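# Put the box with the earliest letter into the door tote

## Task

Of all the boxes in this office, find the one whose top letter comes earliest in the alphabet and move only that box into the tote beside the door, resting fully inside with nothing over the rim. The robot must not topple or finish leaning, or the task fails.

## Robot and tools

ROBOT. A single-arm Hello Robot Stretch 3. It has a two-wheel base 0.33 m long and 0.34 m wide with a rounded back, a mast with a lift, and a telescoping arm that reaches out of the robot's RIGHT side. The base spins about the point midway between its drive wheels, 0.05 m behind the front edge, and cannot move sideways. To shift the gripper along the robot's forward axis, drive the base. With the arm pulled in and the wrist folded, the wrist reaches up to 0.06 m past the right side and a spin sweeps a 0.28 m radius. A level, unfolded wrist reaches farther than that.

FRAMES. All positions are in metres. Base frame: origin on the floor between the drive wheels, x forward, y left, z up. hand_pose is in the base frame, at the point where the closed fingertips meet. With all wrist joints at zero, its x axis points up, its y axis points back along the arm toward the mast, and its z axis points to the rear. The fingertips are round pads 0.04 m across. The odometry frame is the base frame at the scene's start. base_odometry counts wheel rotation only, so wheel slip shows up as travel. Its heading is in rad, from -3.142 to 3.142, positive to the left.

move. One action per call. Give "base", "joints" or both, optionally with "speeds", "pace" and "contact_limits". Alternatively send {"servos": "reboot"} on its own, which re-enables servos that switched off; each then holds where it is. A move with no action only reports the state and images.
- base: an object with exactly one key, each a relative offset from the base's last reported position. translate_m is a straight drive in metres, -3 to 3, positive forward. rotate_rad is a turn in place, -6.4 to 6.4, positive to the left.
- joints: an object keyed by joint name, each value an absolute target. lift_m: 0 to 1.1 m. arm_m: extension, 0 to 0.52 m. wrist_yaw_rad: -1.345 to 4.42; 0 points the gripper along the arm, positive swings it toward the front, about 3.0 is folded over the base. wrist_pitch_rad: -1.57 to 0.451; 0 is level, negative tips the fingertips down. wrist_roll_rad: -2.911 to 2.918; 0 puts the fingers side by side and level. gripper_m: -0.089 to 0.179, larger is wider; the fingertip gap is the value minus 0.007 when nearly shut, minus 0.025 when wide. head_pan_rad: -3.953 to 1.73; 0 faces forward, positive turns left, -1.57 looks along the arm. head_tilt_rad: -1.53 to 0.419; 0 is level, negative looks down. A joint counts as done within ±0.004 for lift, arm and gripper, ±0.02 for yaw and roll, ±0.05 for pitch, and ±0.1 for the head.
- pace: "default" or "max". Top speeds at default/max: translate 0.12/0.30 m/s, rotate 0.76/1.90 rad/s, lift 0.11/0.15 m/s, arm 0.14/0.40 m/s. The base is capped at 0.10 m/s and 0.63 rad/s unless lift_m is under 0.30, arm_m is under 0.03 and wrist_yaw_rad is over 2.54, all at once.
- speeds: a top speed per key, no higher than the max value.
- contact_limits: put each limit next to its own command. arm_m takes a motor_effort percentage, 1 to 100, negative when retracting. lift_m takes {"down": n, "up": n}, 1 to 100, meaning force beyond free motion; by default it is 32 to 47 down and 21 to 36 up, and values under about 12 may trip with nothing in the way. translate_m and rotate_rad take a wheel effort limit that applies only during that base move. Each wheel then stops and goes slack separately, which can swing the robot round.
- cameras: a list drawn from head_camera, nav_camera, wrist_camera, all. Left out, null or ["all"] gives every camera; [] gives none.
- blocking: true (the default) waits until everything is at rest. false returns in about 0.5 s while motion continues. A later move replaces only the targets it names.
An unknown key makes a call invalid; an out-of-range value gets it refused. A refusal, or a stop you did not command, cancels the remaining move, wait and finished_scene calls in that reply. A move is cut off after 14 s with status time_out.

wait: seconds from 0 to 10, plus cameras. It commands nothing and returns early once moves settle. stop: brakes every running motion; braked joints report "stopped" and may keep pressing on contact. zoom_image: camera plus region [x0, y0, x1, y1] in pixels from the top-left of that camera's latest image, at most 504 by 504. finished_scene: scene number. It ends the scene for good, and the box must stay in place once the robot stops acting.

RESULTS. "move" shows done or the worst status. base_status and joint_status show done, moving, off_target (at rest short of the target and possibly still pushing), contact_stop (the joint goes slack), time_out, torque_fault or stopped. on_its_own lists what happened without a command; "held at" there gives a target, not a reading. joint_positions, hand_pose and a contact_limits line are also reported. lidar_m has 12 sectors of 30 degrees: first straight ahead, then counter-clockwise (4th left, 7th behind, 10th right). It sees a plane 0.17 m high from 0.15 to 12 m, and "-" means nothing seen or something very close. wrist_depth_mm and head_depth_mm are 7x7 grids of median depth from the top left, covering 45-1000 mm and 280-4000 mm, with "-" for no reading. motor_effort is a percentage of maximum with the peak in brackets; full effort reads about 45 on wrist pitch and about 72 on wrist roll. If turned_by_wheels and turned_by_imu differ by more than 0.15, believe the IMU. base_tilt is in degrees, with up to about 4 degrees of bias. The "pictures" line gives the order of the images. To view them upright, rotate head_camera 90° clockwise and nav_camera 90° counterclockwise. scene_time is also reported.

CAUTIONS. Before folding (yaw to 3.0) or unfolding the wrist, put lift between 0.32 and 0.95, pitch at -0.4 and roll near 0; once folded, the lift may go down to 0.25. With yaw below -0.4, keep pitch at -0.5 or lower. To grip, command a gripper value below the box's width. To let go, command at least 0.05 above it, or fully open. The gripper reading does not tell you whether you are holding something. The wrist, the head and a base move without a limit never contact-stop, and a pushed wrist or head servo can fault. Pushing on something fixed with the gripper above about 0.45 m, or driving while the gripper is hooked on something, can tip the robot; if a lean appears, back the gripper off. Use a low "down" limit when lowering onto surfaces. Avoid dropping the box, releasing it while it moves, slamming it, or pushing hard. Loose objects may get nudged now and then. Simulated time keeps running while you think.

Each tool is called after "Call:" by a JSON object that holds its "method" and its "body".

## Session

Call:
{"method": "move", "body": {"joints": {"head_pan_rad": 0.0, "head_tilt_rad": -0.3}, "cameras": ["nav_camera"]}}

Call:
{"method": "move", "body": {"joints": {"head_pan_rad": -1.3, "head_tilt_rad": -0.3}, "cameras": ["nav_camera"]}}

Call:
{"method": "move", "body": {"joints": {"head_pan_rad": -2.6, "head_tilt_rad": -0.3}, "cameras": ["nav_camera"]}}

Call:
{"method": "move", "body": {"joints": {"head_pan_rad": -3.9, "head_tilt_rad": -0.3}, "cameras": ["nav_camera"]}}

Call:
{"method": "move", "body": {"joints": {"head_pan_rad": 1.3, "head_tilt_rad": -0.3}, "cameras": ["nav_camera", "wrist_camera"]}}

Scene clock: 0.77 s.
move: done
base_odometry: x=+0.000 y=+0.000 heading=+0.000
turned_by_wheels: +0.000
turned_by_imu: +0.000
base_tilt: forward=+1.0 right=-0.3
lidar_m: 1.39 2.08 1.12 0.87 0.86 0.92 1.36 1.08 1.14 0.89 0.88 0.94
head_depth_mm: 1241 1264 1295 1334 1366 1391 1433 / 1447 1486 1523 1571 1612 1671 1572 / 1721 1784 1859 1902 1963 1907 1570 / 1922 2045 2144 2237 2377 1965 1549 / 1847 1934 2053 2179 2291 1879 1557 / 1802 1871 1967 2082 2205 1877 1544 / 1722 1817 1887 2029 2105 1947 1558
base_status: not commanded
joint_positions: lift_m=+0.410 arm_m=+0.002 wrist_yaw_rad=+2.888 wrist_pitch_rad=-0.323 wrist_roll_rad=+0.000 gripper_m=+0.037 head_pan_rad=+0.000 head_tilt_rad=-0.298
joint_status: all done
measured_speeds: all 0
motor_effort: left_wheel=-0.4(0.5) right_wheel=+1.3(2.4) lift_m=+26.0(26.5) arm_m=-10.1(10.3) wrist_yaw_rad=+0.7(1.3) wrist_pitch_rad=+2.4(3.1) wrist_roll_rad=+0.6(1.1) gripper_m=+0.0(1.0) head_pan_rad=-0.2(1.4) head_tilt_rad=-0.3(2.2)
hand_pose: x=+0.0377 y=+0.0812 z=+0.4448 quat_wxyz=(+0.201, +0.706, +0.025, +0.678) (m; base frame)
wrist_depth_mm: 128 153 - - - - - / 134 161 - - - - - / 142 157 - - - - - / 151 161 - - - - - / 162 172 - 981 982 990 995 / 751 184 128 731 131 789 786 / 654 195 612 657 612 654 659
pictures: nav_camera (sideways)
Images, in order (width x height): nav_camera 672x504.

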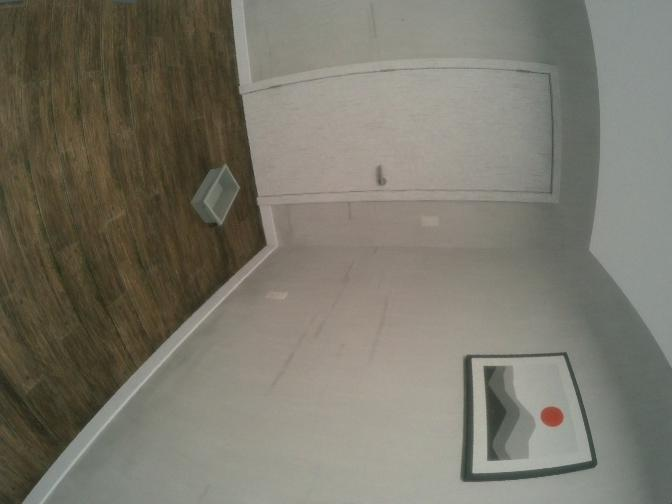

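Scene clock: 1.93 s.
move: done
base_odometry: x=+0.000 y=+0.000 heading=+0.000
turned_by_wheels: +0.000
turned_by_imu: +0.000
base_tilt: forward=+1.0 right=-0.1
lidar_m: 1.39 2.08 1.11 0.87 0.86 0.92 1.36 1.08 1.14 0.89 0.88 0.94
head_depth_mm: 767 811 855 906 975 1038 1121 / 759 802 848 898 961 1019 1098 / 750 791 834 887 945 1011 1077 / 743 781 828 871 931 992 1066 / 734 773 818 865 917 983 1047 / 727 765 808 857 906 966 1032 / 720 755 797 843 894 950 1017
base_status: not commanded
joint_positions: lift_m=+0.410 arm_m=+0.002 wrist_yaw_rad=+2.888 wrist_pitch_rad=-0.323 wrist_roll_rad=+0.000 gripper_m=+0.037 head_pan_rad=-1.327 head_tilt_rad=-0.299
joint_status: all done
measured_speeds: all 0
motor_effort: left_wheel=-0.3(0.4) right_wheel=+2.1(2.6) lift_m=+26.6(26.7) arm_m=-13.5(13.5) wrist_yaw_rad=+1.0(1.1) wrist_pitch_rad=+2.8(3.2) wrist_roll_rad=+0.8(1.1) gripper_m=-0.6(1.4) head_pan_rad=+0.4(4.7) head_tilt_rad=-1.0(6.6)
hand_pose: x=+0.0377 y=+0.0812 z=+0.4448 quat_wxyz=(+0.201, +0.706, +0.025, +0.678) (m; base frame)
wrist_depth_mm: 128 153 - - - - - / 134 161 - - - - - / 142 157 - - - - - / 151 160 - - - - - / 162 172 - 979 981 - 998 / 753 184 128 730 131 792 793 / 656 195 620 660 617 664 658
pictures: nav_camera (sideways)
Images, in order (width x height): nav_camera 672x504.

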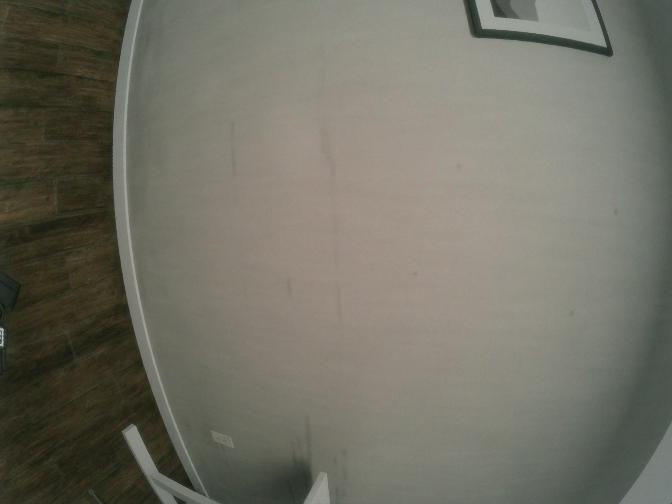

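Scene clock: 3.07 s.
move: done
base_odometry: x=+0.000 y=+0.000 heading=+0.000
turned_by_wheels: +0.000
turned_by_imu: +0.000
base_tilt: forward=+0.9 right=+0.0
lidar_m: 1.40 2.08 1.11 0.87 0.86 0.92 1.36 1.08 1.15 0.89 0.88 0.95
head_depth_mm: 1400 1474 1551 1197 1737 1830 1572 / 1423 1502 1580 1188 1754 1848 1566 / 1442 1516 1601 1179 1468 1529 1473 / 1459 1538 1609 1163 1464 1573 1513 / 1475 1557 1646 1161 1851 1918 1526 / 1494 1577 1666 1082 1887 1939 1552 / 1523 1618 1674 1138 1491 1546 1531
base_status: not commanded
joint_positions: lift_m=+0.410 arm_m=+0.002 wrist_yaw_rad=+2.888 wrist_pitch_rad=-0.323 wrist_roll_rad=+0.000 gripper_m=+0.037 head_pan_rad=-2.639 head_tilt_rad=-0.300
joint_status: all done
measured_speeds: all 0
motor_effort: left_wheel=-0.3(0.5) right_wheel=+2.2(2.4) lift_m=+26.8(26.9) arm_m=-16.6(16.6) wrist_yaw_rad=+0.9(1.4) wrist_pitch_rad=+3.0(3.1) wrist_roll_rad=+1.0(1.0) gripper_m=+0.5(1.1) head_pan_rad=+0.8(6.2) head_tilt_rad=-2.2(2.9)
hand_pose: x=+0.0377 y=+0.0812 z=+0.4448 quat_wxyz=(+0.201, +0.706, +0.025, +0.678) (m; base frame)
wrist_depth_mm: 128 153 - - - - - / 134 161 - - - - - / 142 156 - - - - - / 151 160 - - - - - / 162 172 - 994 994 993 990 / 746 184 128 726 131 788 787 / 648 196 625 653 611 663 656
pictures: nav_camera (sideways)
Images, in order (width x height): nav_camera 672x504.

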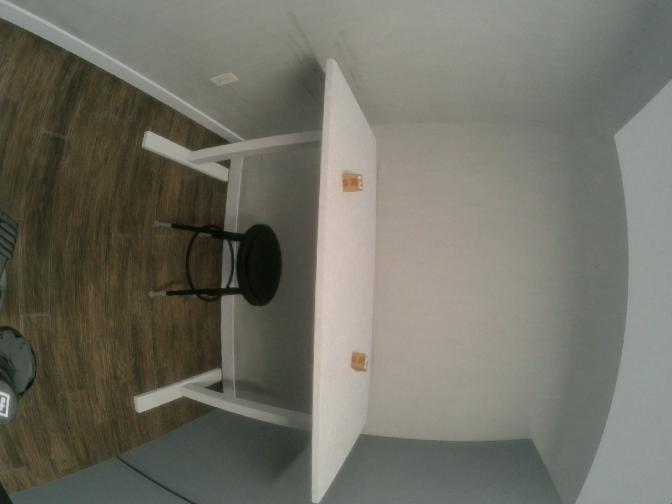

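Scene clock: 4.20 s.
move: done
base_odometry: x=+0.000 y=+0.000 heading=+0.000
turned_by_wheels: +0.000
turned_by_imu: +0.000
base_tilt: forward=+1.0 right=-0.1
lidar_m: 1.39 2.08 1.12 0.87 0.86 0.92 1.36 1.08 1.15 0.89 0.88 0.94
head_depth_mm: - - - - - - - / 736 776 807 - - - - / 757 793 834 886 931 990 1060 / 786 828 874 922 978 1040 1114 / 819 863 909 967 1027 1099 1174 / 856 906 960 1017 1085 1161 1249 / 896 951 1005 1076 1150 1238 1335
base_status: not commanded
joint_positions: lift_m=+0.410 arm_m=+0.002 wrist_yaw_rad=+2.888 wrist_pitch_rad=-0.323 wrist_roll_rad=+0.000 gripper_m=+0.037 head_pan_rad=-3.943 head_tilt_rad=-0.300
joint_status: all done
measured_speeds: all 0
motor_effort: left_wheel=-0.2(0.5) right_wheel=+1.7(2.4) lift_m=+27.0(27.1) arm_m=-19.8(19.8) wrist_yaw_rad=+1.0(1.4) wrist_pitch_rad=+3.1(3.1) wrist_roll_rad=+1.0(1.0) gripper_m=+0.3(1.2) head_pan_rad=+1.3(5.4) head_tilt_rad=-2.1(3.0)
hand_pose: x=+0.0377 y=+0.0812 z=+0.4448 quat_wxyz=(+0.201, +0.706, +0.025, +0.678) (m; base frame)
wrist_depth_mm: 128 153 - - - - - / 134 161 - - - - - / 141 156 - - - - - / 151 160 - - - - - / 162 172 - 993 989 - 983 / 757 184 128 739 131 786 796 / 647 195 611 656 616 666 656
pictures: nav_camera (sideways)
Images, in order (width x height): nav_camera 672x504.

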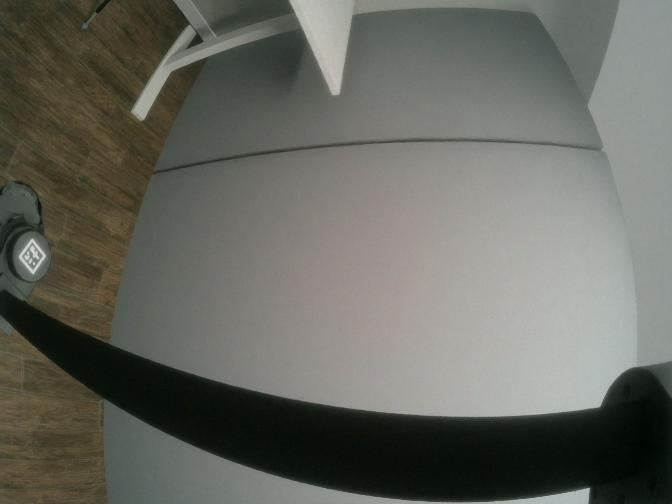

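Scene clock: 8.13 s.
move: done
base_odometry: x=+0.000 y=+0.000 heading=+0.000
turned_by_wheels: +0.000
turned_by_imu: +0.001
base_tilt: forward=+1.0 right=-0.1
lidar_m: 1.39 2.08 1.11 0.87 0.86 0.92 1.36 1.08 1.15 0.90 0.88 0.95
head_depth_mm: 1107 1191 1288 2426 2498 1984 1576 / 1024 1089 1171 1266 1361 1467 1517 / 958 1015 1076 1146 1235 1329 1439 / 895 943 1000 1060 1133 1215 1297 / 841 885 930 987 1046 1111 1189 / 790 830 869 917 967 1033 1089 / 750 782 816 855 906 962 1019
base_status: not commanded
joint_positions: lift_m=+0.410 arm_m=+0.002 wrist_yaw_rad=+2.888 wrist_pitch_rad=-0.323 wrist_roll_rad=+0.000 gripper_m=+0.037 head_pan_rad=+1.316 head_tilt_rad=-0.300
joint_status: all done
measured_speeds: translate_m=+0.000 rotate_rad=+0.000 lift_m=+0.000 arm_m=+0.000 wrist_yaw_rad=+0.000 wrist_pitch_rad=+0.000 wrist_roll_rad=+0.000 head_pan_rad=-0.024 head_tilt_rad=+0.000
motor_effort: left_wheel=-0.4(0.5) right_wheel=+2.6(2.7) lift_m=+27.5(27.9) arm_m=-23.3(23.9) wrist_yaw_rad=+0.9(1.3) wrist_pitch_rad=+2.9(3.2) wrist_roll_rad=+0.9(1.1) gripper_m=+1.0(1.6) head_pan_rad=-1.7(5.3) head_tilt_rad=-0.9(5.5)
hand_pose: x=+0.0377 y=+0.0812 z=+0.4448 quat_wxyz=(+0.201, +0.706, +0.025, +0.678) (m; base frame)
wrist_depth_mm: 129 153 - - - - - / 134 161 - - - - - / 142 156 - - - - - / 151 160 - - - - - / 163 172 - 967 988 985 996 / 748 184 128 731 131 790 790 / 653 195 614 661 615 657 654
pictures: nav_camera (sideways), wrist_camera
Images, in order (width x height): nav_camera 672x504, wrist_camera 644x364.

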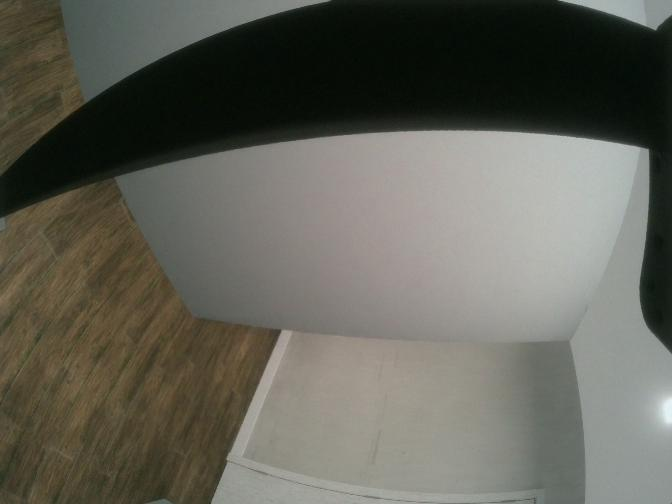

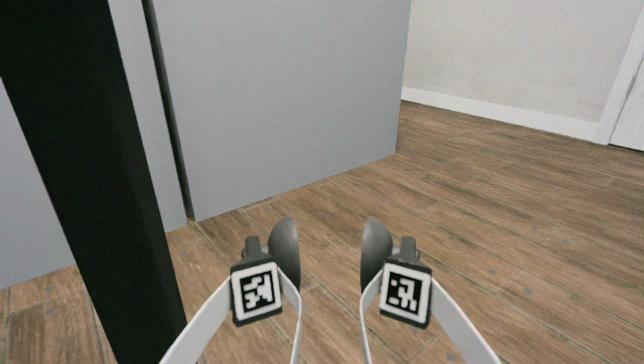

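Call:
{"method": "move", "body": {"joints": {"head_pan_rad": -2.64, "head_tilt_rad": -0.4, "lift_m": 0.28}, "pace": "max", "cameras": ["head_camera", "nav_camera"]}}

Scene clock: 44.43 s.
move: done
base_odometry: x=+0.000 y=+0.000 heading=+0.000
turned_by_wheels: +0.000
turned_by_imu: +0.001
base_tilt: forward=+0.9 right=-0.2
lidar_m: 1.39 2.08 1.12 0.87 0.86 0.92 1.36 1.08 1.14 0.89 0.88 0.95
head_depth_mm: 1390 1472 1539 1023 1838 1769 1432 / 1393 1495 1558 1089 1868 1760 1433 / 1419 1507 1528 1080 1356 1642 1436 / 1430 1534 1522 1073 1353 1728 1419 / 1452 1553 1510 1067 1970 1702 1415 / 1473 1571 1509 1834 1968 1743 1417 / 1502 1590 1476 1363 1568 1629 1423
base_status: not commanded
joint_positions: lift_m=+0.280 arm_m=+0.002 wrist_yaw_rad=+2.888 wrist_pitch_rad=-0.324 wrist_roll_rad=+0.000 gripper_m=+0.037 head_pan_rad=-2.656 head_tilt_rad=-0.401
joint_status: all done
measured_speeds: translate_m=+0.000 rotate_rad=+0.000 lift_m=+0.000 arm_m=+0.000 wrist_yaw_rad=+0.000 wrist_pitch_rad=+0.000 wrist_roll_rad=+0.000 head_pan_rad=+0.024 head_tilt_rad=+0.000
motor_effort: left_wheel=-0.4(0.5) right_wheel=+1.6(2.7) lift_m=+21.3(26.7) arm_m=-21.9(23.2) wrist_yaw_rad=+0.9(1.3) wrist_pitch_rad=+3.2(3.3) wrist_roll_rad=+0.8(1.1) gripper_m=+0.5(1.5) head_pan_rad=+3.7(5.5) head_tilt_rad=+0.1(6.5)
hand_pose: x=+0.0376 y=+0.0810 z=+0.3143 quat_wxyz=(+0.202, +0.706, +0.025, +0.678) (m; base frame)
wrist_depth_mm: 129 154 - - - - - / 134 161 - - - - - / 142 156 - - - - - / 151 162 991 - 991 997 995 / 166 173 786 740 751 749 749 / 566 184 128 554 131 602 606 / 495 196 296 501 469 503 501
pictures: head_camera (sideways), nav_camera (sideways)
Images, in order (width x height): head_camera 896x504, nav_camera 672x504.

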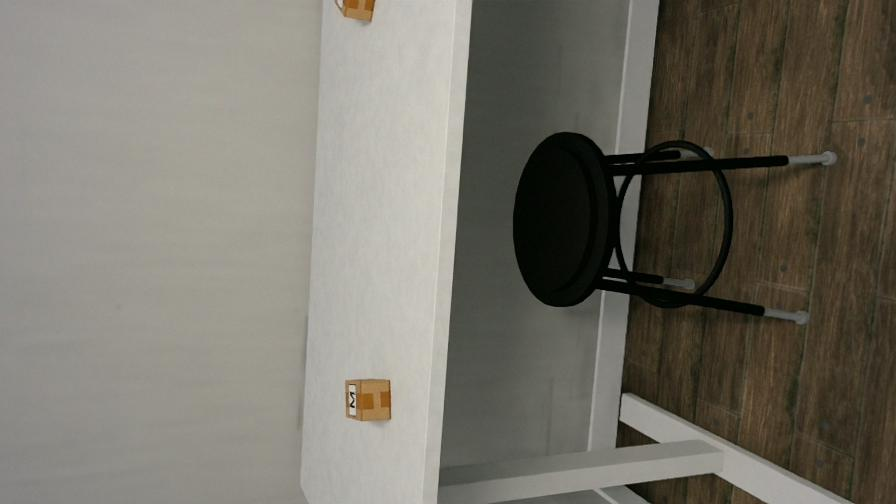

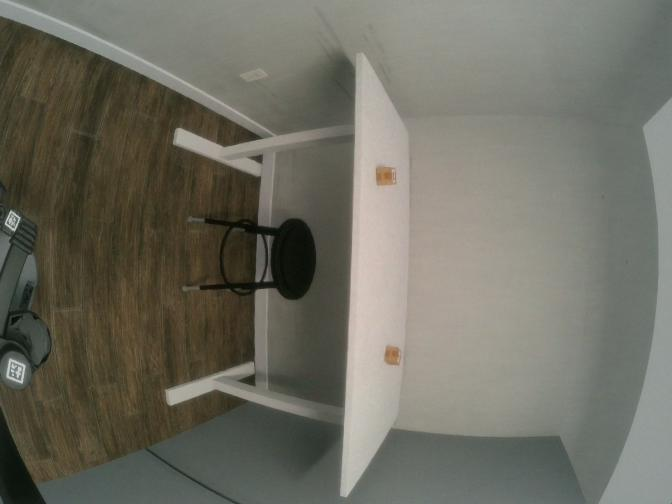

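Call:
{"method": "zoom_image", "body": {"camera": "head_camera", "region": [320, 370, 410, 430]}}

Call:
{"method": "move", "body": {"joints": {"head_pan_rad": -3.0, "head_tilt_rad": -0.4}, "pace": "max", "cameras": ["head_camera"]}}

Call:
{"method": "zoom_image", "body": {"camera": "head_camera", "region": [300, 200, 420, 300]}}

Scaled by 5.600 from the camera's 896x504 image, which has a finer 1280x720 frame.

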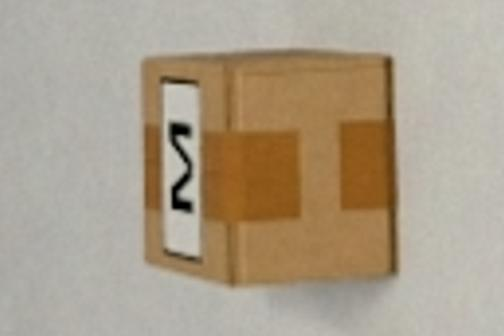

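Scene clock: 50.10 s.
move: done
base_odometry: x=+0.000 y=+0.000 heading=+0.000
turned_by_wheels: +0.000
turned_by_imu: +0.001
base_tilt: forward=+1.0 right=-0.1
lidar_m: 1.39 2.08 1.11 0.87 0.86 0.92 1.36 1.08 1.14 0.89 0.88 0.95
head_depth_mm: 1509 1556 1512 1529 1686 1656 1440 / 1517 1632 1545 1390 1635 1648 1426 / 1484 1594 1536 1865 2016 1747 1432 / 1453 1568 1522 1077 1985 1741 1425 / 1444 1518 1518 1070 1921 1697 1430 / 1397 1496 1501 1062 1336 1683 1430 / 1377 1471 1486 1056 1340 1633 1412
base_status: not commanded
joint_positions: lift_m=+0.280 arm_m=+0.002 wrist_yaw_rad=+2.888 wrist_pitch_rad=-0.324 wrist_roll_rad=+0.000 gripper_m=+0.037 head_pan_rad=-3.001 head_tilt_rad=-0.401
joint_status: all done
measured_speeds: all 0
motor_effort: left_wheel=-0.3(0.4) right_wheel=+2.3(2.5) lift_m=+21.1(21.6) arm_m=-20.0(20.7) wrist_yaw_rad=+0.4(1.0) wrist_pitch_rad=+3.0(3.3) wrist_roll_rad=+1.0(1.0) gripper_m=-0.4(1.1) head_pan_rad=-3.4(3.6) head_tilt_rad=+2.0(4.4)
hand_pose: x=+0.0376 y=+0.0810 z=+0.3143 quat_wxyz=(+0.202, +0.706, +0.025, +0.678) (m; base frame)
wrist_depth_mm: 128 153 - - - - - / 134 162 - - - - - / 142 156 - - - - - / 151 162 996 989 996 - - / 166 173 779 734 749 748 747 / 573 184 128 553 131 596 604 / 496 197 294 503 470 496 501
pictures: head_camera (sideways)
Images, in order (width x height): head_camera 896x504.

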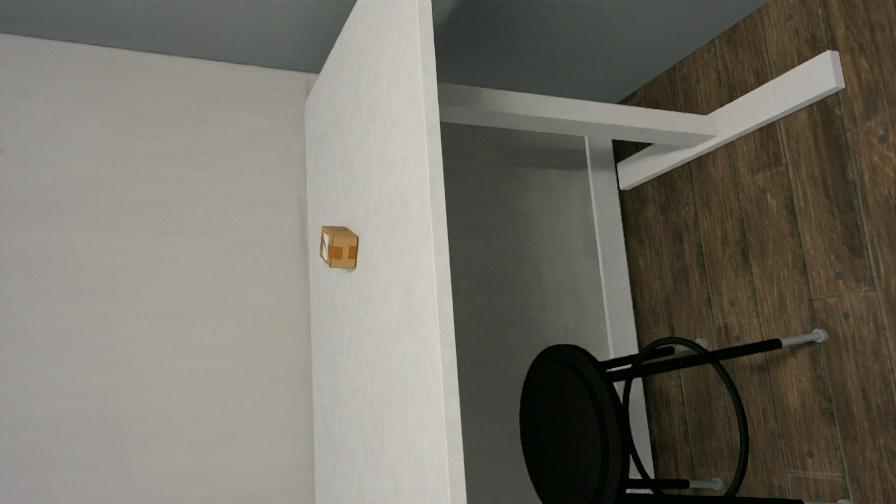

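Scaled by 4.200 from the camera's 896x504 image, which has a finer 1280x720 frame.

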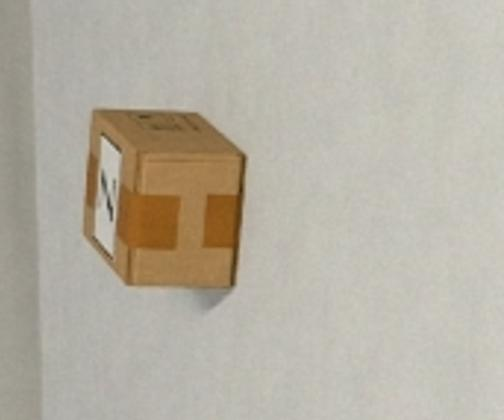

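Call:
{"method": "zoom_image", "body": {"camera": "head_camera", "region": [316, 222, 346, 272]}}

Scaled by 10.080 from the camera's 896x504 image, which has a finer 1280x720 frame.

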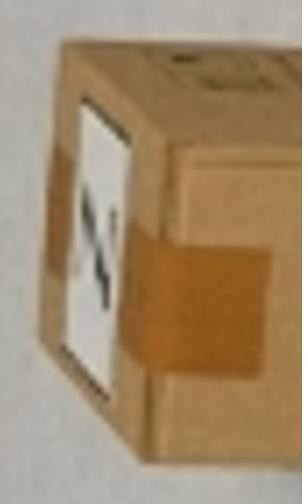

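Call:
{"method": "move", "body": {"base": {"rotate_rad": 0.72}, "joints": {"head_pan_rad": -0.3, "head_tilt_rad": -0.5}, "pace": "max", "cameras": ["nav_camera", "head_camera"]}}

Scene clock: 64.60 s.
move: done
base_odometry: x=+0.000 y=+0.000 heading=+0.720
turned_by_wheels: +0.720
turned_by_imu: +0.717
base_tilt: forward=+1.0 right=-0.1
lidar_m: 2.08 0.98 0.86 0.86 1.01 1.08 1.12 1.01 0.88 0.88 1.04 1.85
head_depth_mm: 1711 1842 2016 2238 1984 1590 1331 / 1731 1887 2035 2243 1915 1594 1335 / 1741 1873 2069 2261 1960 1582 1328 / 1748 1901 2079 2277 1968 1593 1331 / 1760 1907 2103 2291 1980 1580 1318 / 1786 1955 2123 2311 1958 1581 1328 / 1802 1973 2143 2307 1952 1581 1320
base_status: done
joint_positions: lift_m=+0.280 arm_m=+0.002 wrist_yaw_rad=+2.888 wrist_pitch_rad=-0.324 wrist_roll_rad=+0.000 gripper_m=+0.037 head_pan_rad=-0.284 head_tilt_rad=-0.499
joint_status: all done
measured_speeds: translate_m=+0.000 rotate_rad=+0.000 lift_m=+0.000 arm_m=+0.000 wrist_yaw_rad=+0.000 wrist_pitch_rad=+0.000 wrist_roll_rad=+0.000 head_pan_rad=-0.024 head_tilt_rad=+0.000
motor_effort: left_wheel=-7.5(16.5) right_wheel=+8.1(15.5) lift_m=+22.1(22.3) arm_m=-23.2(23.8) wrist_yaw_rad=+0.9(1.3) wrist_pitch_rad=+3.2(3.5) wrist_roll_rad=+1.0(1.1) gripper_m=+0.0(1.6) head_pan_rad=-2.9(4.6) head_tilt_rad=-2.6(4.6)
hand_pose: x=+0.0376 y=+0.0810 z=+0.3143 quat_wxyz=(+0.202, +0.706, +0.025, +0.678) (m; base frame)
wrist_depth_mm: 128 140 - - - - - / 135 145 - - 883 - - / 142 149 - - - - - / 151 167 918 937 918 943 934 / 168 174 785 747 753 751 743 / 574 185 128 556 131 596 598 / 496 197 295 500 466 500 501
pictures: head_camera (sideways), nav_camera (sideways)
Images, in order (width x height): head_camera 896x504, nav_camera 672x504.

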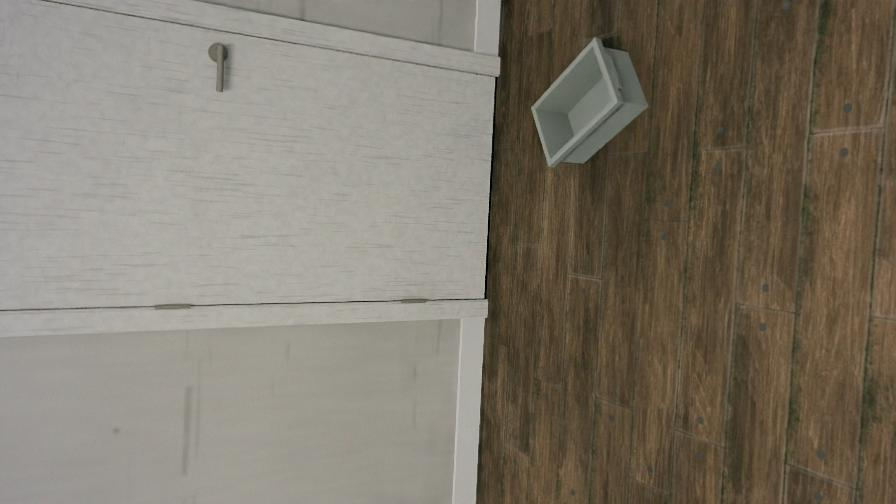

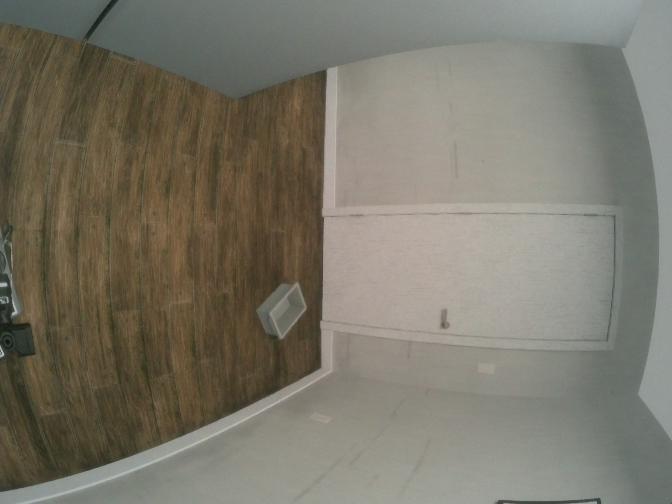

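Call:
{"method": "move", "body": {"base": {"translate_m": 1.62}, "joints": {"head_pan_rad": 0.6, "head_tilt_rad": -0.3}, "contact_limits": {"translate_m": 40}, "pace": "max", "cameras": ["nav_camera"]}}

Call:
{"method": "move", "body": {"base": {"rotate_rad": 1.27}, "joints": {"head_pan_rad": 0.3, "head_tilt_rad": -0.3}, "pace": "max", "cameras": ["nav_camera", "head_camera"]}}

Scene clock: 79.20 s.
move: done
base_odometry: x=+1.218 y=+1.068 heading=+0.720
turned_by_wheels: +0.000
turned_by_imu: +0.000
base_tilt: forward=+0.8 right=-0.1
lidar_m: 0.55 0.64 1.15 0.80 0.67 0.84 2.60 1.53 1.33 1.03 0.61 0.53
head_depth_mm: 562 581 600 620 647 671 701 / 620 640 666 694 720 753 791 / 688 719 750 784 821 864 905 / 779 815 851 901 956 1005 1071 / 895 937 997 1061 1128 1214 1300 / 1047 1118 1193 1283 1396 1518 1501 / 1224 1360 1472 1616 1812 1826 1552
base_status: done
joint_positions: lift_m=+0.280 arm_m=+0.002 wrist_yaw_rad=+2.888 wrist_pitch_rad=-0.324 wrist_roll_rad=+0.000 gripper_m=+0.037 head_pan_rad=+0.600 head_tilt_rad=-0.299
joint_status: all done
measured_speeds: all 0
motor_effort: left_wheel=+6.8(12.8) right_wheel=+1.5(17.4) lift_m=+27.6(27.6) arm_m=-23.3(23.6) wrist_yaw_rad=+1.1(1.3) wrist_pitch_rad=+3.3(3.6) wrist_roll_rad=+0.8(1.1) gripper_m=-0.4(1.2) head_pan_rad=-2.4(5.2) head_tilt_rad=+2.9(6.2)
contact_limits: translate_m 40 (maximum 100)
hand_pose: x=+0.0376 y=+0.0810 z=+0.3143 quat_wxyz=(+0.202, +0.706, +0.025, +0.678) (m; base frame)
wrist_depth_mm: 128 783 - - - - - / 134 163 - - - - - / 142 151 - - - - - / 151 160 - 991 988 939 - / 162 174 781 739 747 757 - / 568 184 128 556 131 602 600 / 498 196 295 500 468 502 498
pictures: nav_camera (sideways)
Images, in order (width x height): nav_camera 672x504.

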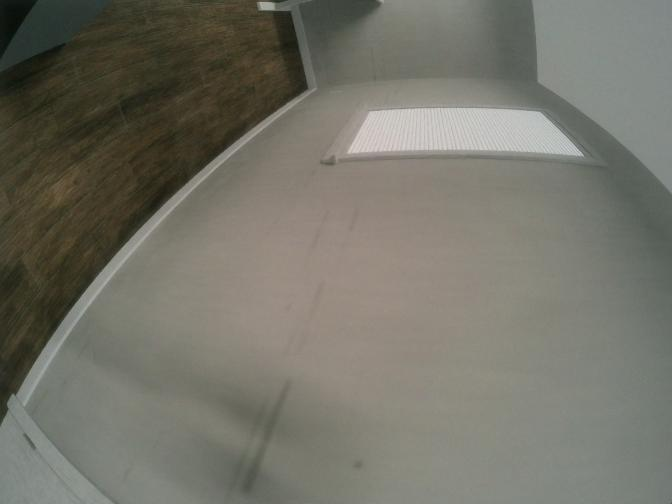

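Scene clock: 81.13 s.
move: done
base_odometry: x=+1.218 y=+1.068 heading=+1.989
turned_by_wheels: +1.270
turned_by_imu: +1.265
base_tilt: forward=+1.0 right=-0.1
lidar_m: 1.92 0.61 0.58 1.42 1.96 1.40 1.34 0.78 0.55 0.53 0.57 0.76
head_depth_mm: 2893 2977 3162 3308 2726 1976 1577 / 2952 3085 3210 3369 2695 1984 1570 / 3012 3220 3372 3517 2682 1966 1581 / 3115 3282 3439 3590 2675 1967 1555 / 3220 3380 3490 3689 2533 1899 1518 / 723 750 783 815 858 894 944 / 618 637 656 680 710 739 764
base_status: done
joint_positions: lift_m=+0.280 arm_m=+0.002 wrist_yaw_rad=+2.888 wrist_pitch_rad=-0.324 wrist_roll_rad=+0.000 gripper_m=+0.037 head_pan_rad=+0.292 head_tilt_rad=-0.299
joint_status: all done
measured_speeds: all 0
motor_effort: left_wheel=-8.2(16.3) right_wheel=+7.1(18.0) lift_m=+28.5(28.6) arm_m=-23.0(23.6) wrist_yaw_rad=+0.6(1.2) wrist_pitch_rad=+3.1(3.4) wrist_roll_rad=+0.9(1.1) gripper_m=-0.2(1.2) head_pan_rad=+1.8(6.2) head_tilt_rad=+3.2(5.1)
hand_pose: x=+0.0376 y=+0.0810 z=+0.3143 quat_wxyz=(+0.202, +0.706, +0.025, +0.678) (m; base frame)
wrist_depth_mm: 128 - - - - - - / 134 - - - - - - / 142 - - - - - - / 152 169 999 - - - - / 169 174 786 750 686 711 748 / 575 184 128 556 131 600 603 / 495 197 294 499 475 500 498
pictures: head_camera (sideways), nav_camera (sideways)
Images, in order (width x height): head_camera 896x504, nav_camera 672x504.

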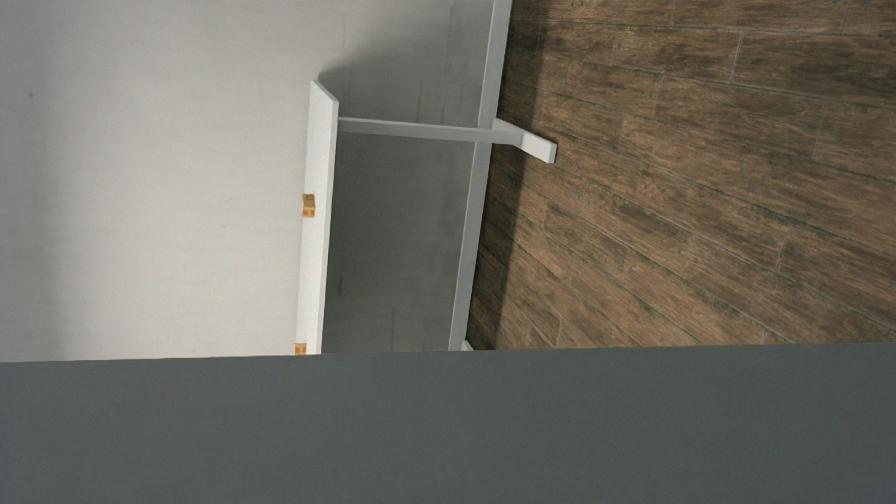

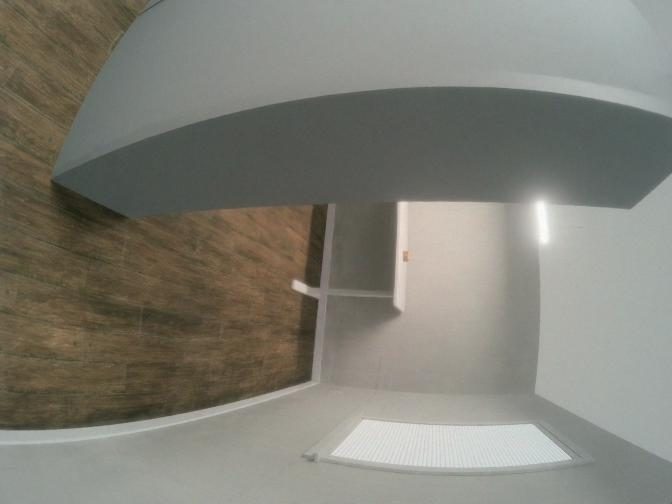

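Call:
{"method": "move", "body": {"base": {"translate_m": 0.85}, "joints": {"head_pan_rad": 0.9, "head_tilt_rad": -0.3}, "contact_limits": {"translate_m": 40}, "pace": "max", "cameras": ["nav_camera", "head_camera"]}}

Scene clock: 90.57 s.
move: done
base_odometry: x=+0.873 y=+1.844 heading=+1.989
turned_by_wheels: +0.000
turned_by_imu: +0.000
base_tilt: forward=+1.0 right=-0.1
lidar_m: 1.83 2.67 3.20 0.44 0.45 0.61 2.18 0.77 0.55 0.53 0.54 0.72
head_depth_mm: 2738 2832 2892 3002 2697 1998 1580 / 3005 3150 3185 3445 2704 1967 1561 / 3334 3494 3592 3652 2665 1963 1556 / 3486 3639 3840 - 2702 1969 1555 / 3234 3440 3520 3696 2660 1970 1553 / 3053 3223 3359 3491 2593 1935 1550 / 2900 3030 3117 3269 2629 1941 1540
base_status: done
joint_positions: lift_m=+0.280 arm_m=+0.002 wrist_yaw_rad=+2.888 wrist_pitch_rad=-0.324 wrist_roll_rad=+0.000 gripper_m=+0.037 head_pan_rad=+0.901 head_tilt_rad=-0.299
joint_status: all done
measured_speeds: all 0
motor_effort: left_wheel=+0.3(15.0) right_wheel=+8.4(14.7) lift_m=+22.6(30.2) arm_m=-17.4(20.9) wrist_yaw_rad=+1.0(1.2) wrist_pitch_rad=+3.1(3.5) wrist_roll_rad=+1.0(1.1) gripper_m=-0.1(1.3) head_pan_rad=-2.3(5.9) head_tilt_rad=-0.3(5.7)
contact_limits: translate_m 40 (maximum 100)
hand_pose: x=+0.0376 y=+0.0810 z=+0.3143 quat_wxyz=(+0.202, +0.706, +0.025, +0.678) (m; base frame)
wrist_depth_mm: 128 140 - - - - - / 134 145 - - - - - / 142 149 - - - - - / 151 158 989 996 992 996 - / 163 172 - 752 742 751 746 / - 184 127 552 131 607 599 / 494 197 295 498 470 502 497
pictures: head_camera (sideways), nav_camera (sideways)
Images, in order (width x height): head_camera 896x504, nav_camera 672x504.

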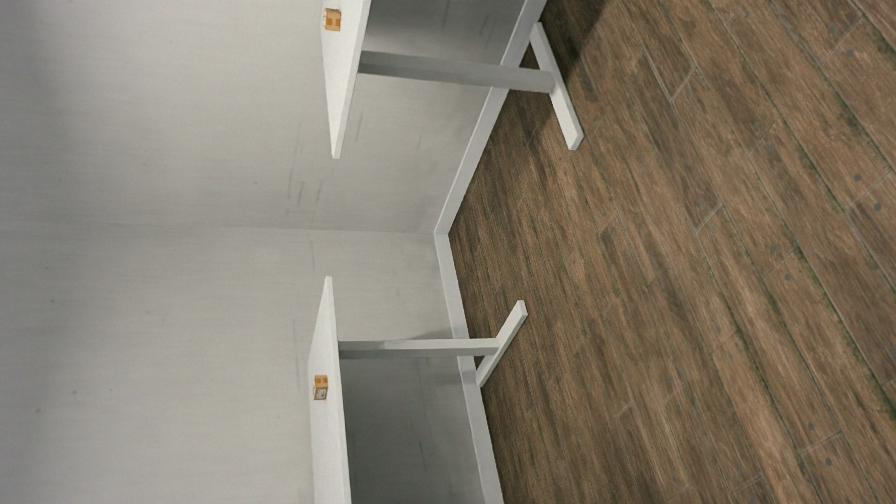

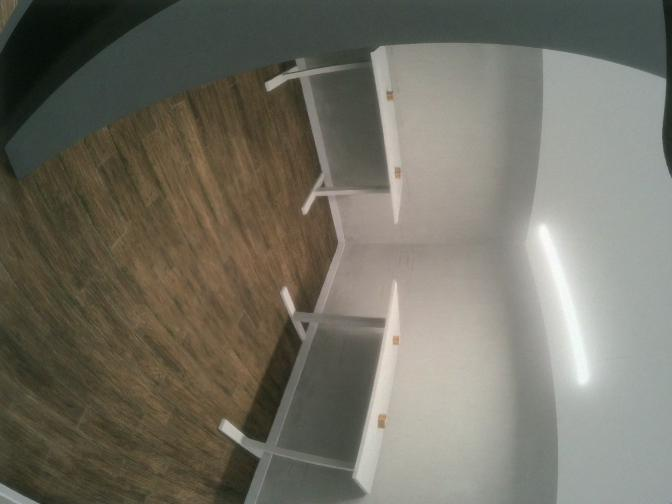

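Call:
{"method": "zoom_image", "body": {"camera": "head_camera", "region": [305, 365, 345, 410]}}

Call:
{"method": "zoom_image", "body": {"camera": "head_camera", "region": [310, 0, 350, 40]}}

Scaled by 11.200 from the camera's 896x504 image, which has a finer 1280x720 frame.

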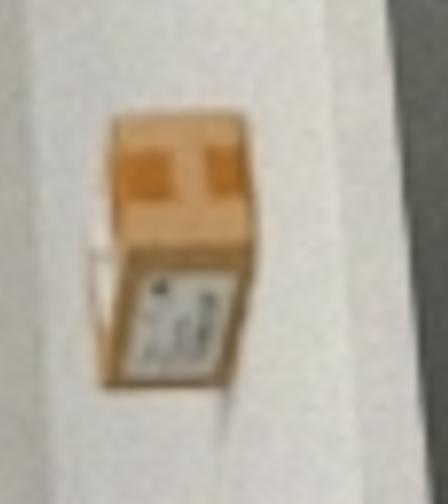

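Scaled by 12.600 from the camera's 896x504 image, which has a finer 1280x720 frame.

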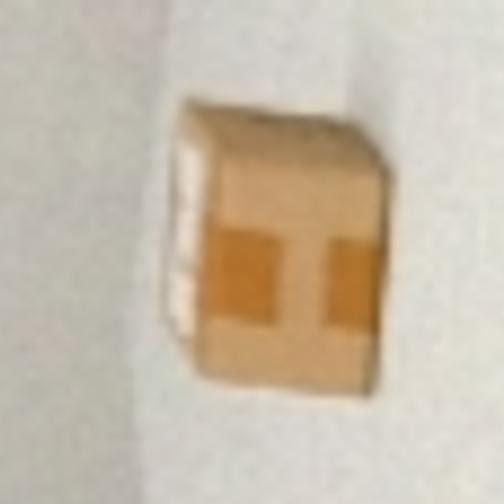

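Call:
{"method": "move", "body": {"base": {"translate_m": 0.4}, "contact_limits": {"translate_m": 40}, "pace": "max", "cameras": []}}

Call:
{"method": "move", "body": {"base": {"rotate_rad": 1.2}, "joints": {"head_pan_rad": 0.0, "head_tilt_rad": -0.35}, "pace": "max", "cameras": ["nav_camera"]}}

Scene clock: 117.40 s.
move: done
base_odometry: x=+0.710 y=+2.210 heading=+1.989
turned_by_wheels: +0.000
turned_by_imu: +0.000
base_tilt: forward=+0.8 right=-0.1
lidar_m: 1.78 1.79 2.44 2.31 0.60 0.62 2.20 0.75 0.54 0.51 0.53 0.71
head_depth_mm: 2322 2411 2398 2582 2582 1986 1572 / 2534 2614 2615 2764 2693 1971 1570 / 2794 2986 2942 3271 2554 1969 1562 / 3206 3272 3477 3525 2662 1970 1565 / 3291 3455 3577 3716 2667 1948 1562 / 3107 3209 3340 3458 2634 1946 1539 / 2978 3034 3144 3259 2615 1954 1550
base_status: done
joint_positions: lift_m=+0.280 arm_m=+0.002 wrist_yaw_rad=+2.888 wrist_pitch_rad=-0.324 wrist_roll_rad=+0.000 gripper_m=+0.037 head_pan_rad=+0.900 head_tilt_rad=-0.299
joint_status: not commanded
measured_speeds: all 0
motor_effort: left_wheel=+0.9(13.3) right_wheel=+7.7(15.8) lift_m=+29.2(29.2) arm_m=-13.6(15.6) wrist_yaw_rad=+1.1(1.2) wrist_pitch_rad=+2.8(3.4) wrist_roll_rad=+0.8(1.1) gripper_m=-0.5(1.2) head_pan_rad=-2.5(4.5) head_tilt_rad=-0.4(2.0)
contact_limits: translate_m 40 (maximum 100)
hand_pose: x=+0.0376 y=+0.0810 z=+0.3143 quat_wxyz=(+0.202, +0.706, +0.025, +0.678) (m; base frame)
wrist_depth_mm: 129 - - - - - - / 134 - - - - - - / 142 - - - - - - / 151 169 981 - 996 979 997 / 165 174 787 745 754 749 756 / 570 184 128 555 131 604 599 / 499 197 294 500 468 503 501
pictures: none
No camera images: "cameras" was empty.

Scene clock: 119.27 s.
move: done
base_odometry: x=+0.710 y=+2.210 heading=-3.095
turned_by_wheels: +1.200
turned_by_imu: +1.194
base_tilt: forward=+0.9 right=-0.3
lidar_m: 3.04 1.39 0.60 0.72 1.43 0.66 0.52 0.51 0.55 0.82 1.79 2.36
head_depth_mm: 3034 3180 3214 3285 2466 1865 1492 / 3186 3404 3588 3673 2452 1842 1493 / 3064 3264 3493 3631 2455 1861 1503 / 2916 3149 3253 3352 2435 1832 1484 / 2914 3018 3226 3356 2423 1836 1483 / 2823 2947 3073 3285 2418 1843 1473 / 2696 2847 2973 3106 2394 1827 1487
base_status: done
joint_positions: lift_m=+0.280 arm_m=+0.002 wrist_yaw_rad=+2.888 wrist_pitch_rad=-0.324 wrist_roll_rad=+0.000 gripper_m=+0.037 head_pan_rad=-0.013 head_tilt_rad=-0.350
joint_status: all done
measured_speeds: translate_m=+0.000 rotate_rad=+0.000 lift_m=+0.000 arm_m=+0.000 wrist_yaw_rad=+0.000 wrist_pitch_rad=+0.000 wrist_roll_rad=+0.000 head_pan_rad=+0.024 head_tilt_rad=+0.000
motor_effort: left_wheel=-7.9(17.1) right_wheel=+9.8(16.4) lift_m=+29.0(30.3) arm_m=-22.2(22.2) wrist_yaw_rad=+1.0(1.2) wrist_pitch_rad=+2.9(3.5) wrist_roll_rad=+0.8(1.2) gripper_m=+0.3(1.1) head_pan_rad=+2.9(4.4) head_tilt_rad=-2.4(3.2)
hand_pose: x=+0.0376 y=+0.0810 z=+0.3143 quat_wxyz=(+0.202, +0.706, +0.025, +0.678) (m; base frame)
wrist_depth_mm: 128 - - - - - - / 134 - - - - - - / 142 - - - - - - / 151 169 984 - 844 983 - / 169 173 783 712 738 751 757 / 573 185 128 556 131 606 596 / 495 196 295 500 465 503 502
pictures: nav_camera (sideways)
Images, in order (width x height): nav_camera 672x504.

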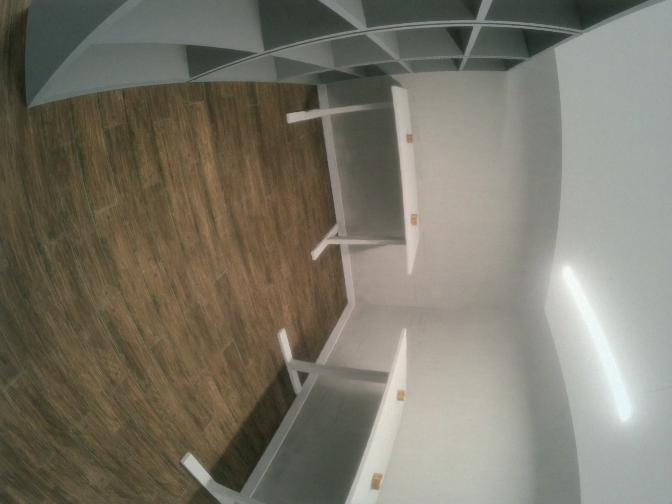

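Call:
{"method": "move", "body": {"base": {"translate_m": 1.85}, "joints": {"head_pan_rad": -0.9, "head_tilt_rad": -0.35}, "contact_limits": {"translate_m": 40}, "pace": "max", "cameras": ["nav_camera", "head_camera"]}}

Scene clock: 130.07 s.
move: done
base_odometry: x=-1.138 y=+2.123 heading=-3.095
turned_by_wheels: +0.000
turned_by_imu: -0.001
base_tilt: forward=+0.9 right=-0.1
lidar_m: 1.19 1.58 1.36 1.27 1.16 1.65 2.23 2.20 1.56 1.47 1.00 1.56
head_depth_mm: 1183 1251 1323 1018 751 1595 1504 / 1224 1292 1362 1010 751 1638 1378 / 1257 1330 1420 1486 1570 1709 1493 / 1282 1372 1436 1558 1664 1745 1487 / 1331 1412 1502 1601 1740 1807 1484 / 1373 1459 1555 1671 1812 1839 1483 / 1419 1517 1610 1745 1887 1825 1466
base_status: done
joint_positions: lift_m=+0.280 arm_m=+0.002 wrist_yaw_rad=+2.888 wrist_pitch_rad=-0.324 wrist_roll_rad=+0.000 gripper_m=+0.037 head_pan_rad=-0.900 head_tilt_rad=-0.350
joint_status: all done
measured_speeds: all 0
motor_effort: left_wheel=+5.8(12.9) right_wheel=+0.7(20.6) lift_m=+21.1(26.8) arm_m=-22.5(23.6) wrist_yaw_rad=+0.2(1.3) wrist_pitch_rad=+3.1(3.4) wrist_roll_rad=+0.8(1.2) gripper_m=-0.8(1.6) head_pan_rad=+3.7(4.8) head_tilt_rad=-0.1(3.9)
contact_limits: translate_m 40 (maximum 100)
hand_pose: x=+0.0376 y=+0.0810 z=+0.3143 quat_wxyz=(+0.202, +0.706, +0.025, +0.678) (m; base frame)
wrist_depth_mm: 128 - - - - - - / 134 - - - - - - / 142 - - - - - - / 151 170 987 987 - - 992 / 169 173 793 746 757 752 752 / 573 184 128 552 131 600 597 / 493 197 295 498 471 502 499
pictures: head_camera (sideways), nav_camera (sideways)
Images, in order (width x height): head_camera 896x504, nav_camera 672x504.

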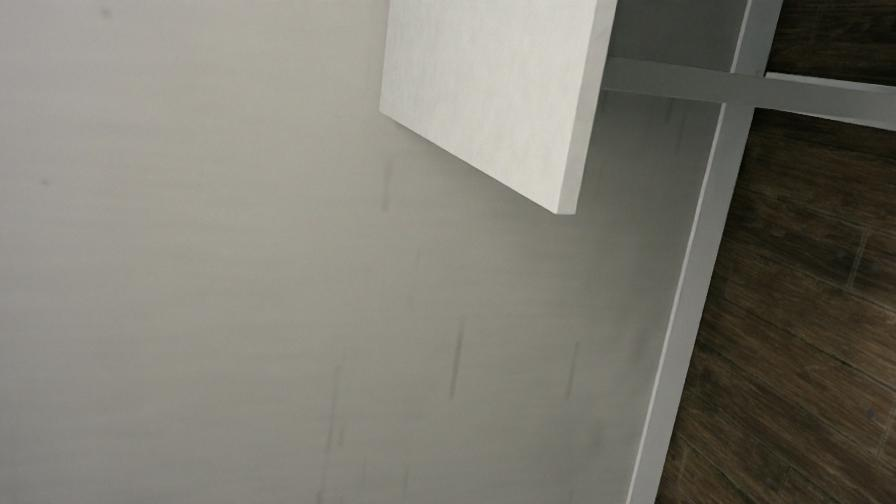

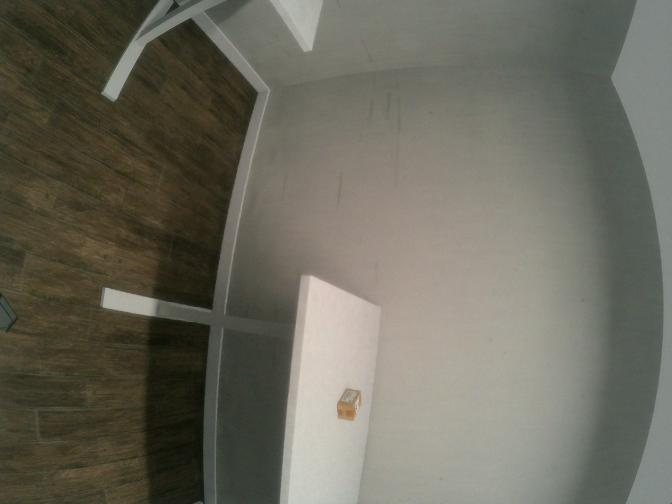

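Call:
{"method": "move", "body": {"joints": {"head_pan_rad": -1.8, "head_tilt_rad": -0.35}, "pace": "max", "cameras": ["head_camera", "nav_camera"]}}

Scene clock: 133.93 s.
move: done
base_odometry: x=-1.138 y=+2.123 heading=-3.095
turned_by_wheels: +0.000
turned_by_imu: +0.001
base_tilt: forward=+1.1 right=-0.1
lidar_m: 1.19 1.58 1.36 1.28 1.16 1.65 2.23 2.20 1.56 1.47 1.01 1.56
head_depth_mm: 1832 1969 2091 1310 2398 1874 1502 / 1705 1814 1884 1180 2157 1777 1488 / 1591 1694 1753 1080 2100 1866 1482 / 1486 1585 1652 998 1941 1855 1491 / 1397 1487 1539 997 1808 1848 1496 / 1336 1399 1469 987 1669 1754 1484 / 1259 1319 1388 984 773 1653 1474
base_status: not commanded
joint_positions: lift_m=+0.280 arm_m=+0.002 wrist_yaw_rad=+2.888 wrist_pitch_rad=-0.324 wrist_roll_rad=+0.000 gripper_m=+0.037 head_pan_rad=-1.815 head_tilt_rad=-0.350
joint_status: all done
measured_speeds: all 0
motor_effort: left_wheel=+5.8(6.0) right_wheel=+0.4(0.9) lift_m=+20.7(20.9) arm_m=-22.3(22.5) wrist_yaw_rad=+1.1(1.1) wrist_pitch_rad=+3.1(3.3) wrist_roll_rad=+0.8(1.0) gripper_m=+0.1(1.2) head_pan_rad=-2.1(4.9) head_tilt_rad=+0.9(2.8)
contact_limits: translate_m 40 (maximum 100)
hand_pose: x=+0.0376 y=+0.0810 z=+0.3143 quat_wxyz=(+0.202, +0.706, +0.025, +0.678) (m; base frame)
wrist_depth_mm: 128 - - - - - - / 134 - - - - - - / 142 - - - - - - / 151 170 997 991 999 979 987 / 168 174 785 748 735 742 749 / 573 184 128 553 131 596 594 / 498 197 294 495 473 501 500
pictures: head_camera (sideways), nav_camera (sideways)
Images, in order (width x height): head_camera 896x504, nav_camera 672x504.

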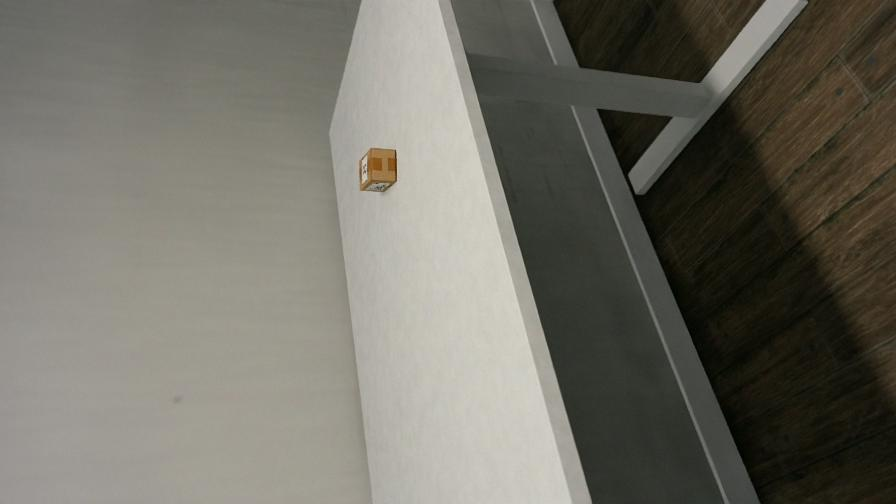

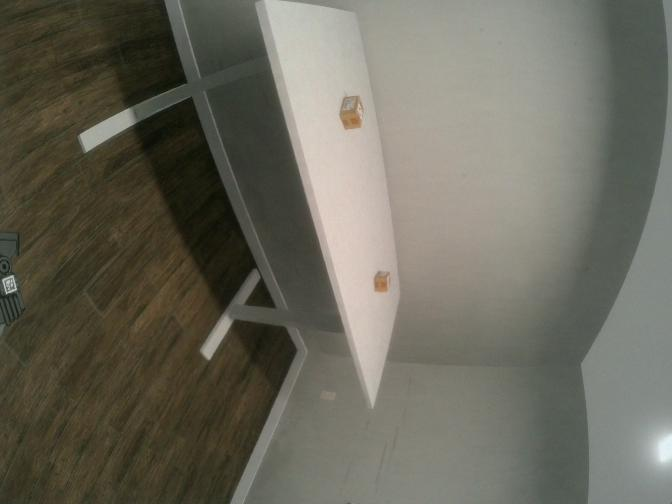

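Call:
{"method": "zoom_image", "body": {"camera": "head_camera", "region": [350, 135, 410, 205]}}

Call:
{"method": "move", "body": {"joints": {"head_pan_rad": -1.25, "head_tilt_rad": -0.35}, "pace": "max", "cameras": ["head_camera"]}}

Scaled by 7.200 from the camera's 896x504 image, which has a finer 1280x720 frame.

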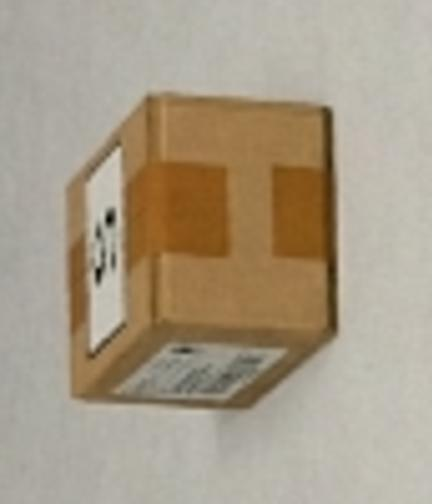

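Scene clock: 136.63 s.
move: done
base_odometry: x=-1.138 y=+2.123 heading=-3.095
turned_by_wheels: +0.000
turned_by_imu: +0.000
base_tilt: forward=+1.0 right=+0.0
lidar_m: 1.19 1.57 1.36 1.27 1.16 1.65 2.23 2.20 1.56 1.47 1.00 1.56
head_depth_mm: 1232 1309 1398 1019 798 1712 1509 / 1225 1311 1390 948 788 1710 1488 / 1226 1304 1384 986 786 1705 1494 / 1225 1303 1384 995 783 1663 1442 / 1225 1296 1378 994 781 1670 1446 / 1230 1292 1372 1428 776 1691 1484 / 1223 1290 1382 1477 1583 1692 1480
base_status: not commanded
joint_positions: lift_m=+0.280 arm_m=+0.002 wrist_yaw_rad=+2.888 wrist_pitch_rad=-0.324 wrist_roll_rad=+0.000 gripper_m=+0.037 head_pan_rad=-1.238 head_tilt_rad=-0.350
joint_status: all done
measured_speeds: all 0
motor_effort: left_wheel=+5.8(5.9) right_wheel=+0.8(0.9) lift_m=+20.9(21.0) arm_m=-22.2(22.4) wrist_yaw_rad=+0.5(1.2) wrist_pitch_rad=+3.0(3.3) wrist_roll_rad=+0.9(1.1) gripper_m=-0.2(1.4) head_pan_rad=+0.8(4.6) head_tilt_rad=+0.4(2.8)
contact_limits: translate_m 40 (maximum 100)
hand_pose: x=+0.0376 y=+0.0810 z=+0.3143 quat_wxyz=(+0.202, +0.706, +0.025, +0.678) (m; base frame)
wrist_depth_mm: 128 - - - - - - / 134 - - - - - - / 142 - - - - - - / 151 170 993 995 - - - / 168 173 779 747 751 750 747 / 576 184 128 555 131 598 599 / 498 197 295 500 471 500 499
pictures: head_camera (sideways)
Images, in order (width x height): head_camera 896x504.

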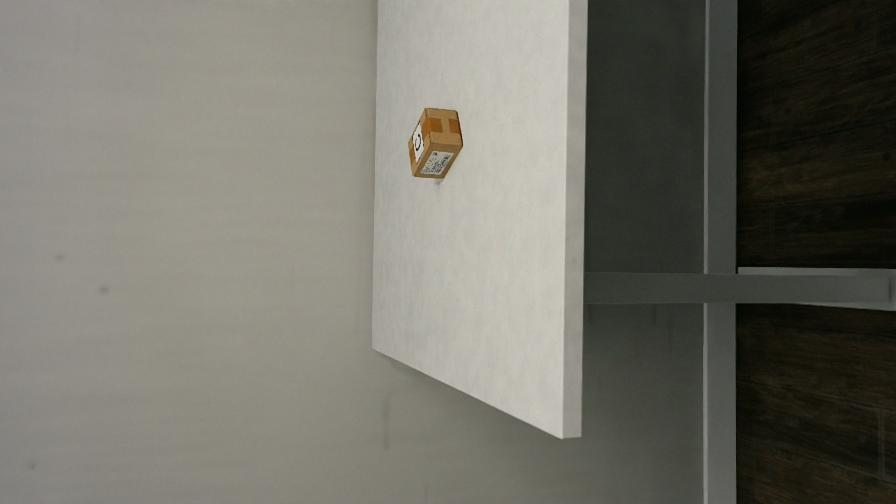

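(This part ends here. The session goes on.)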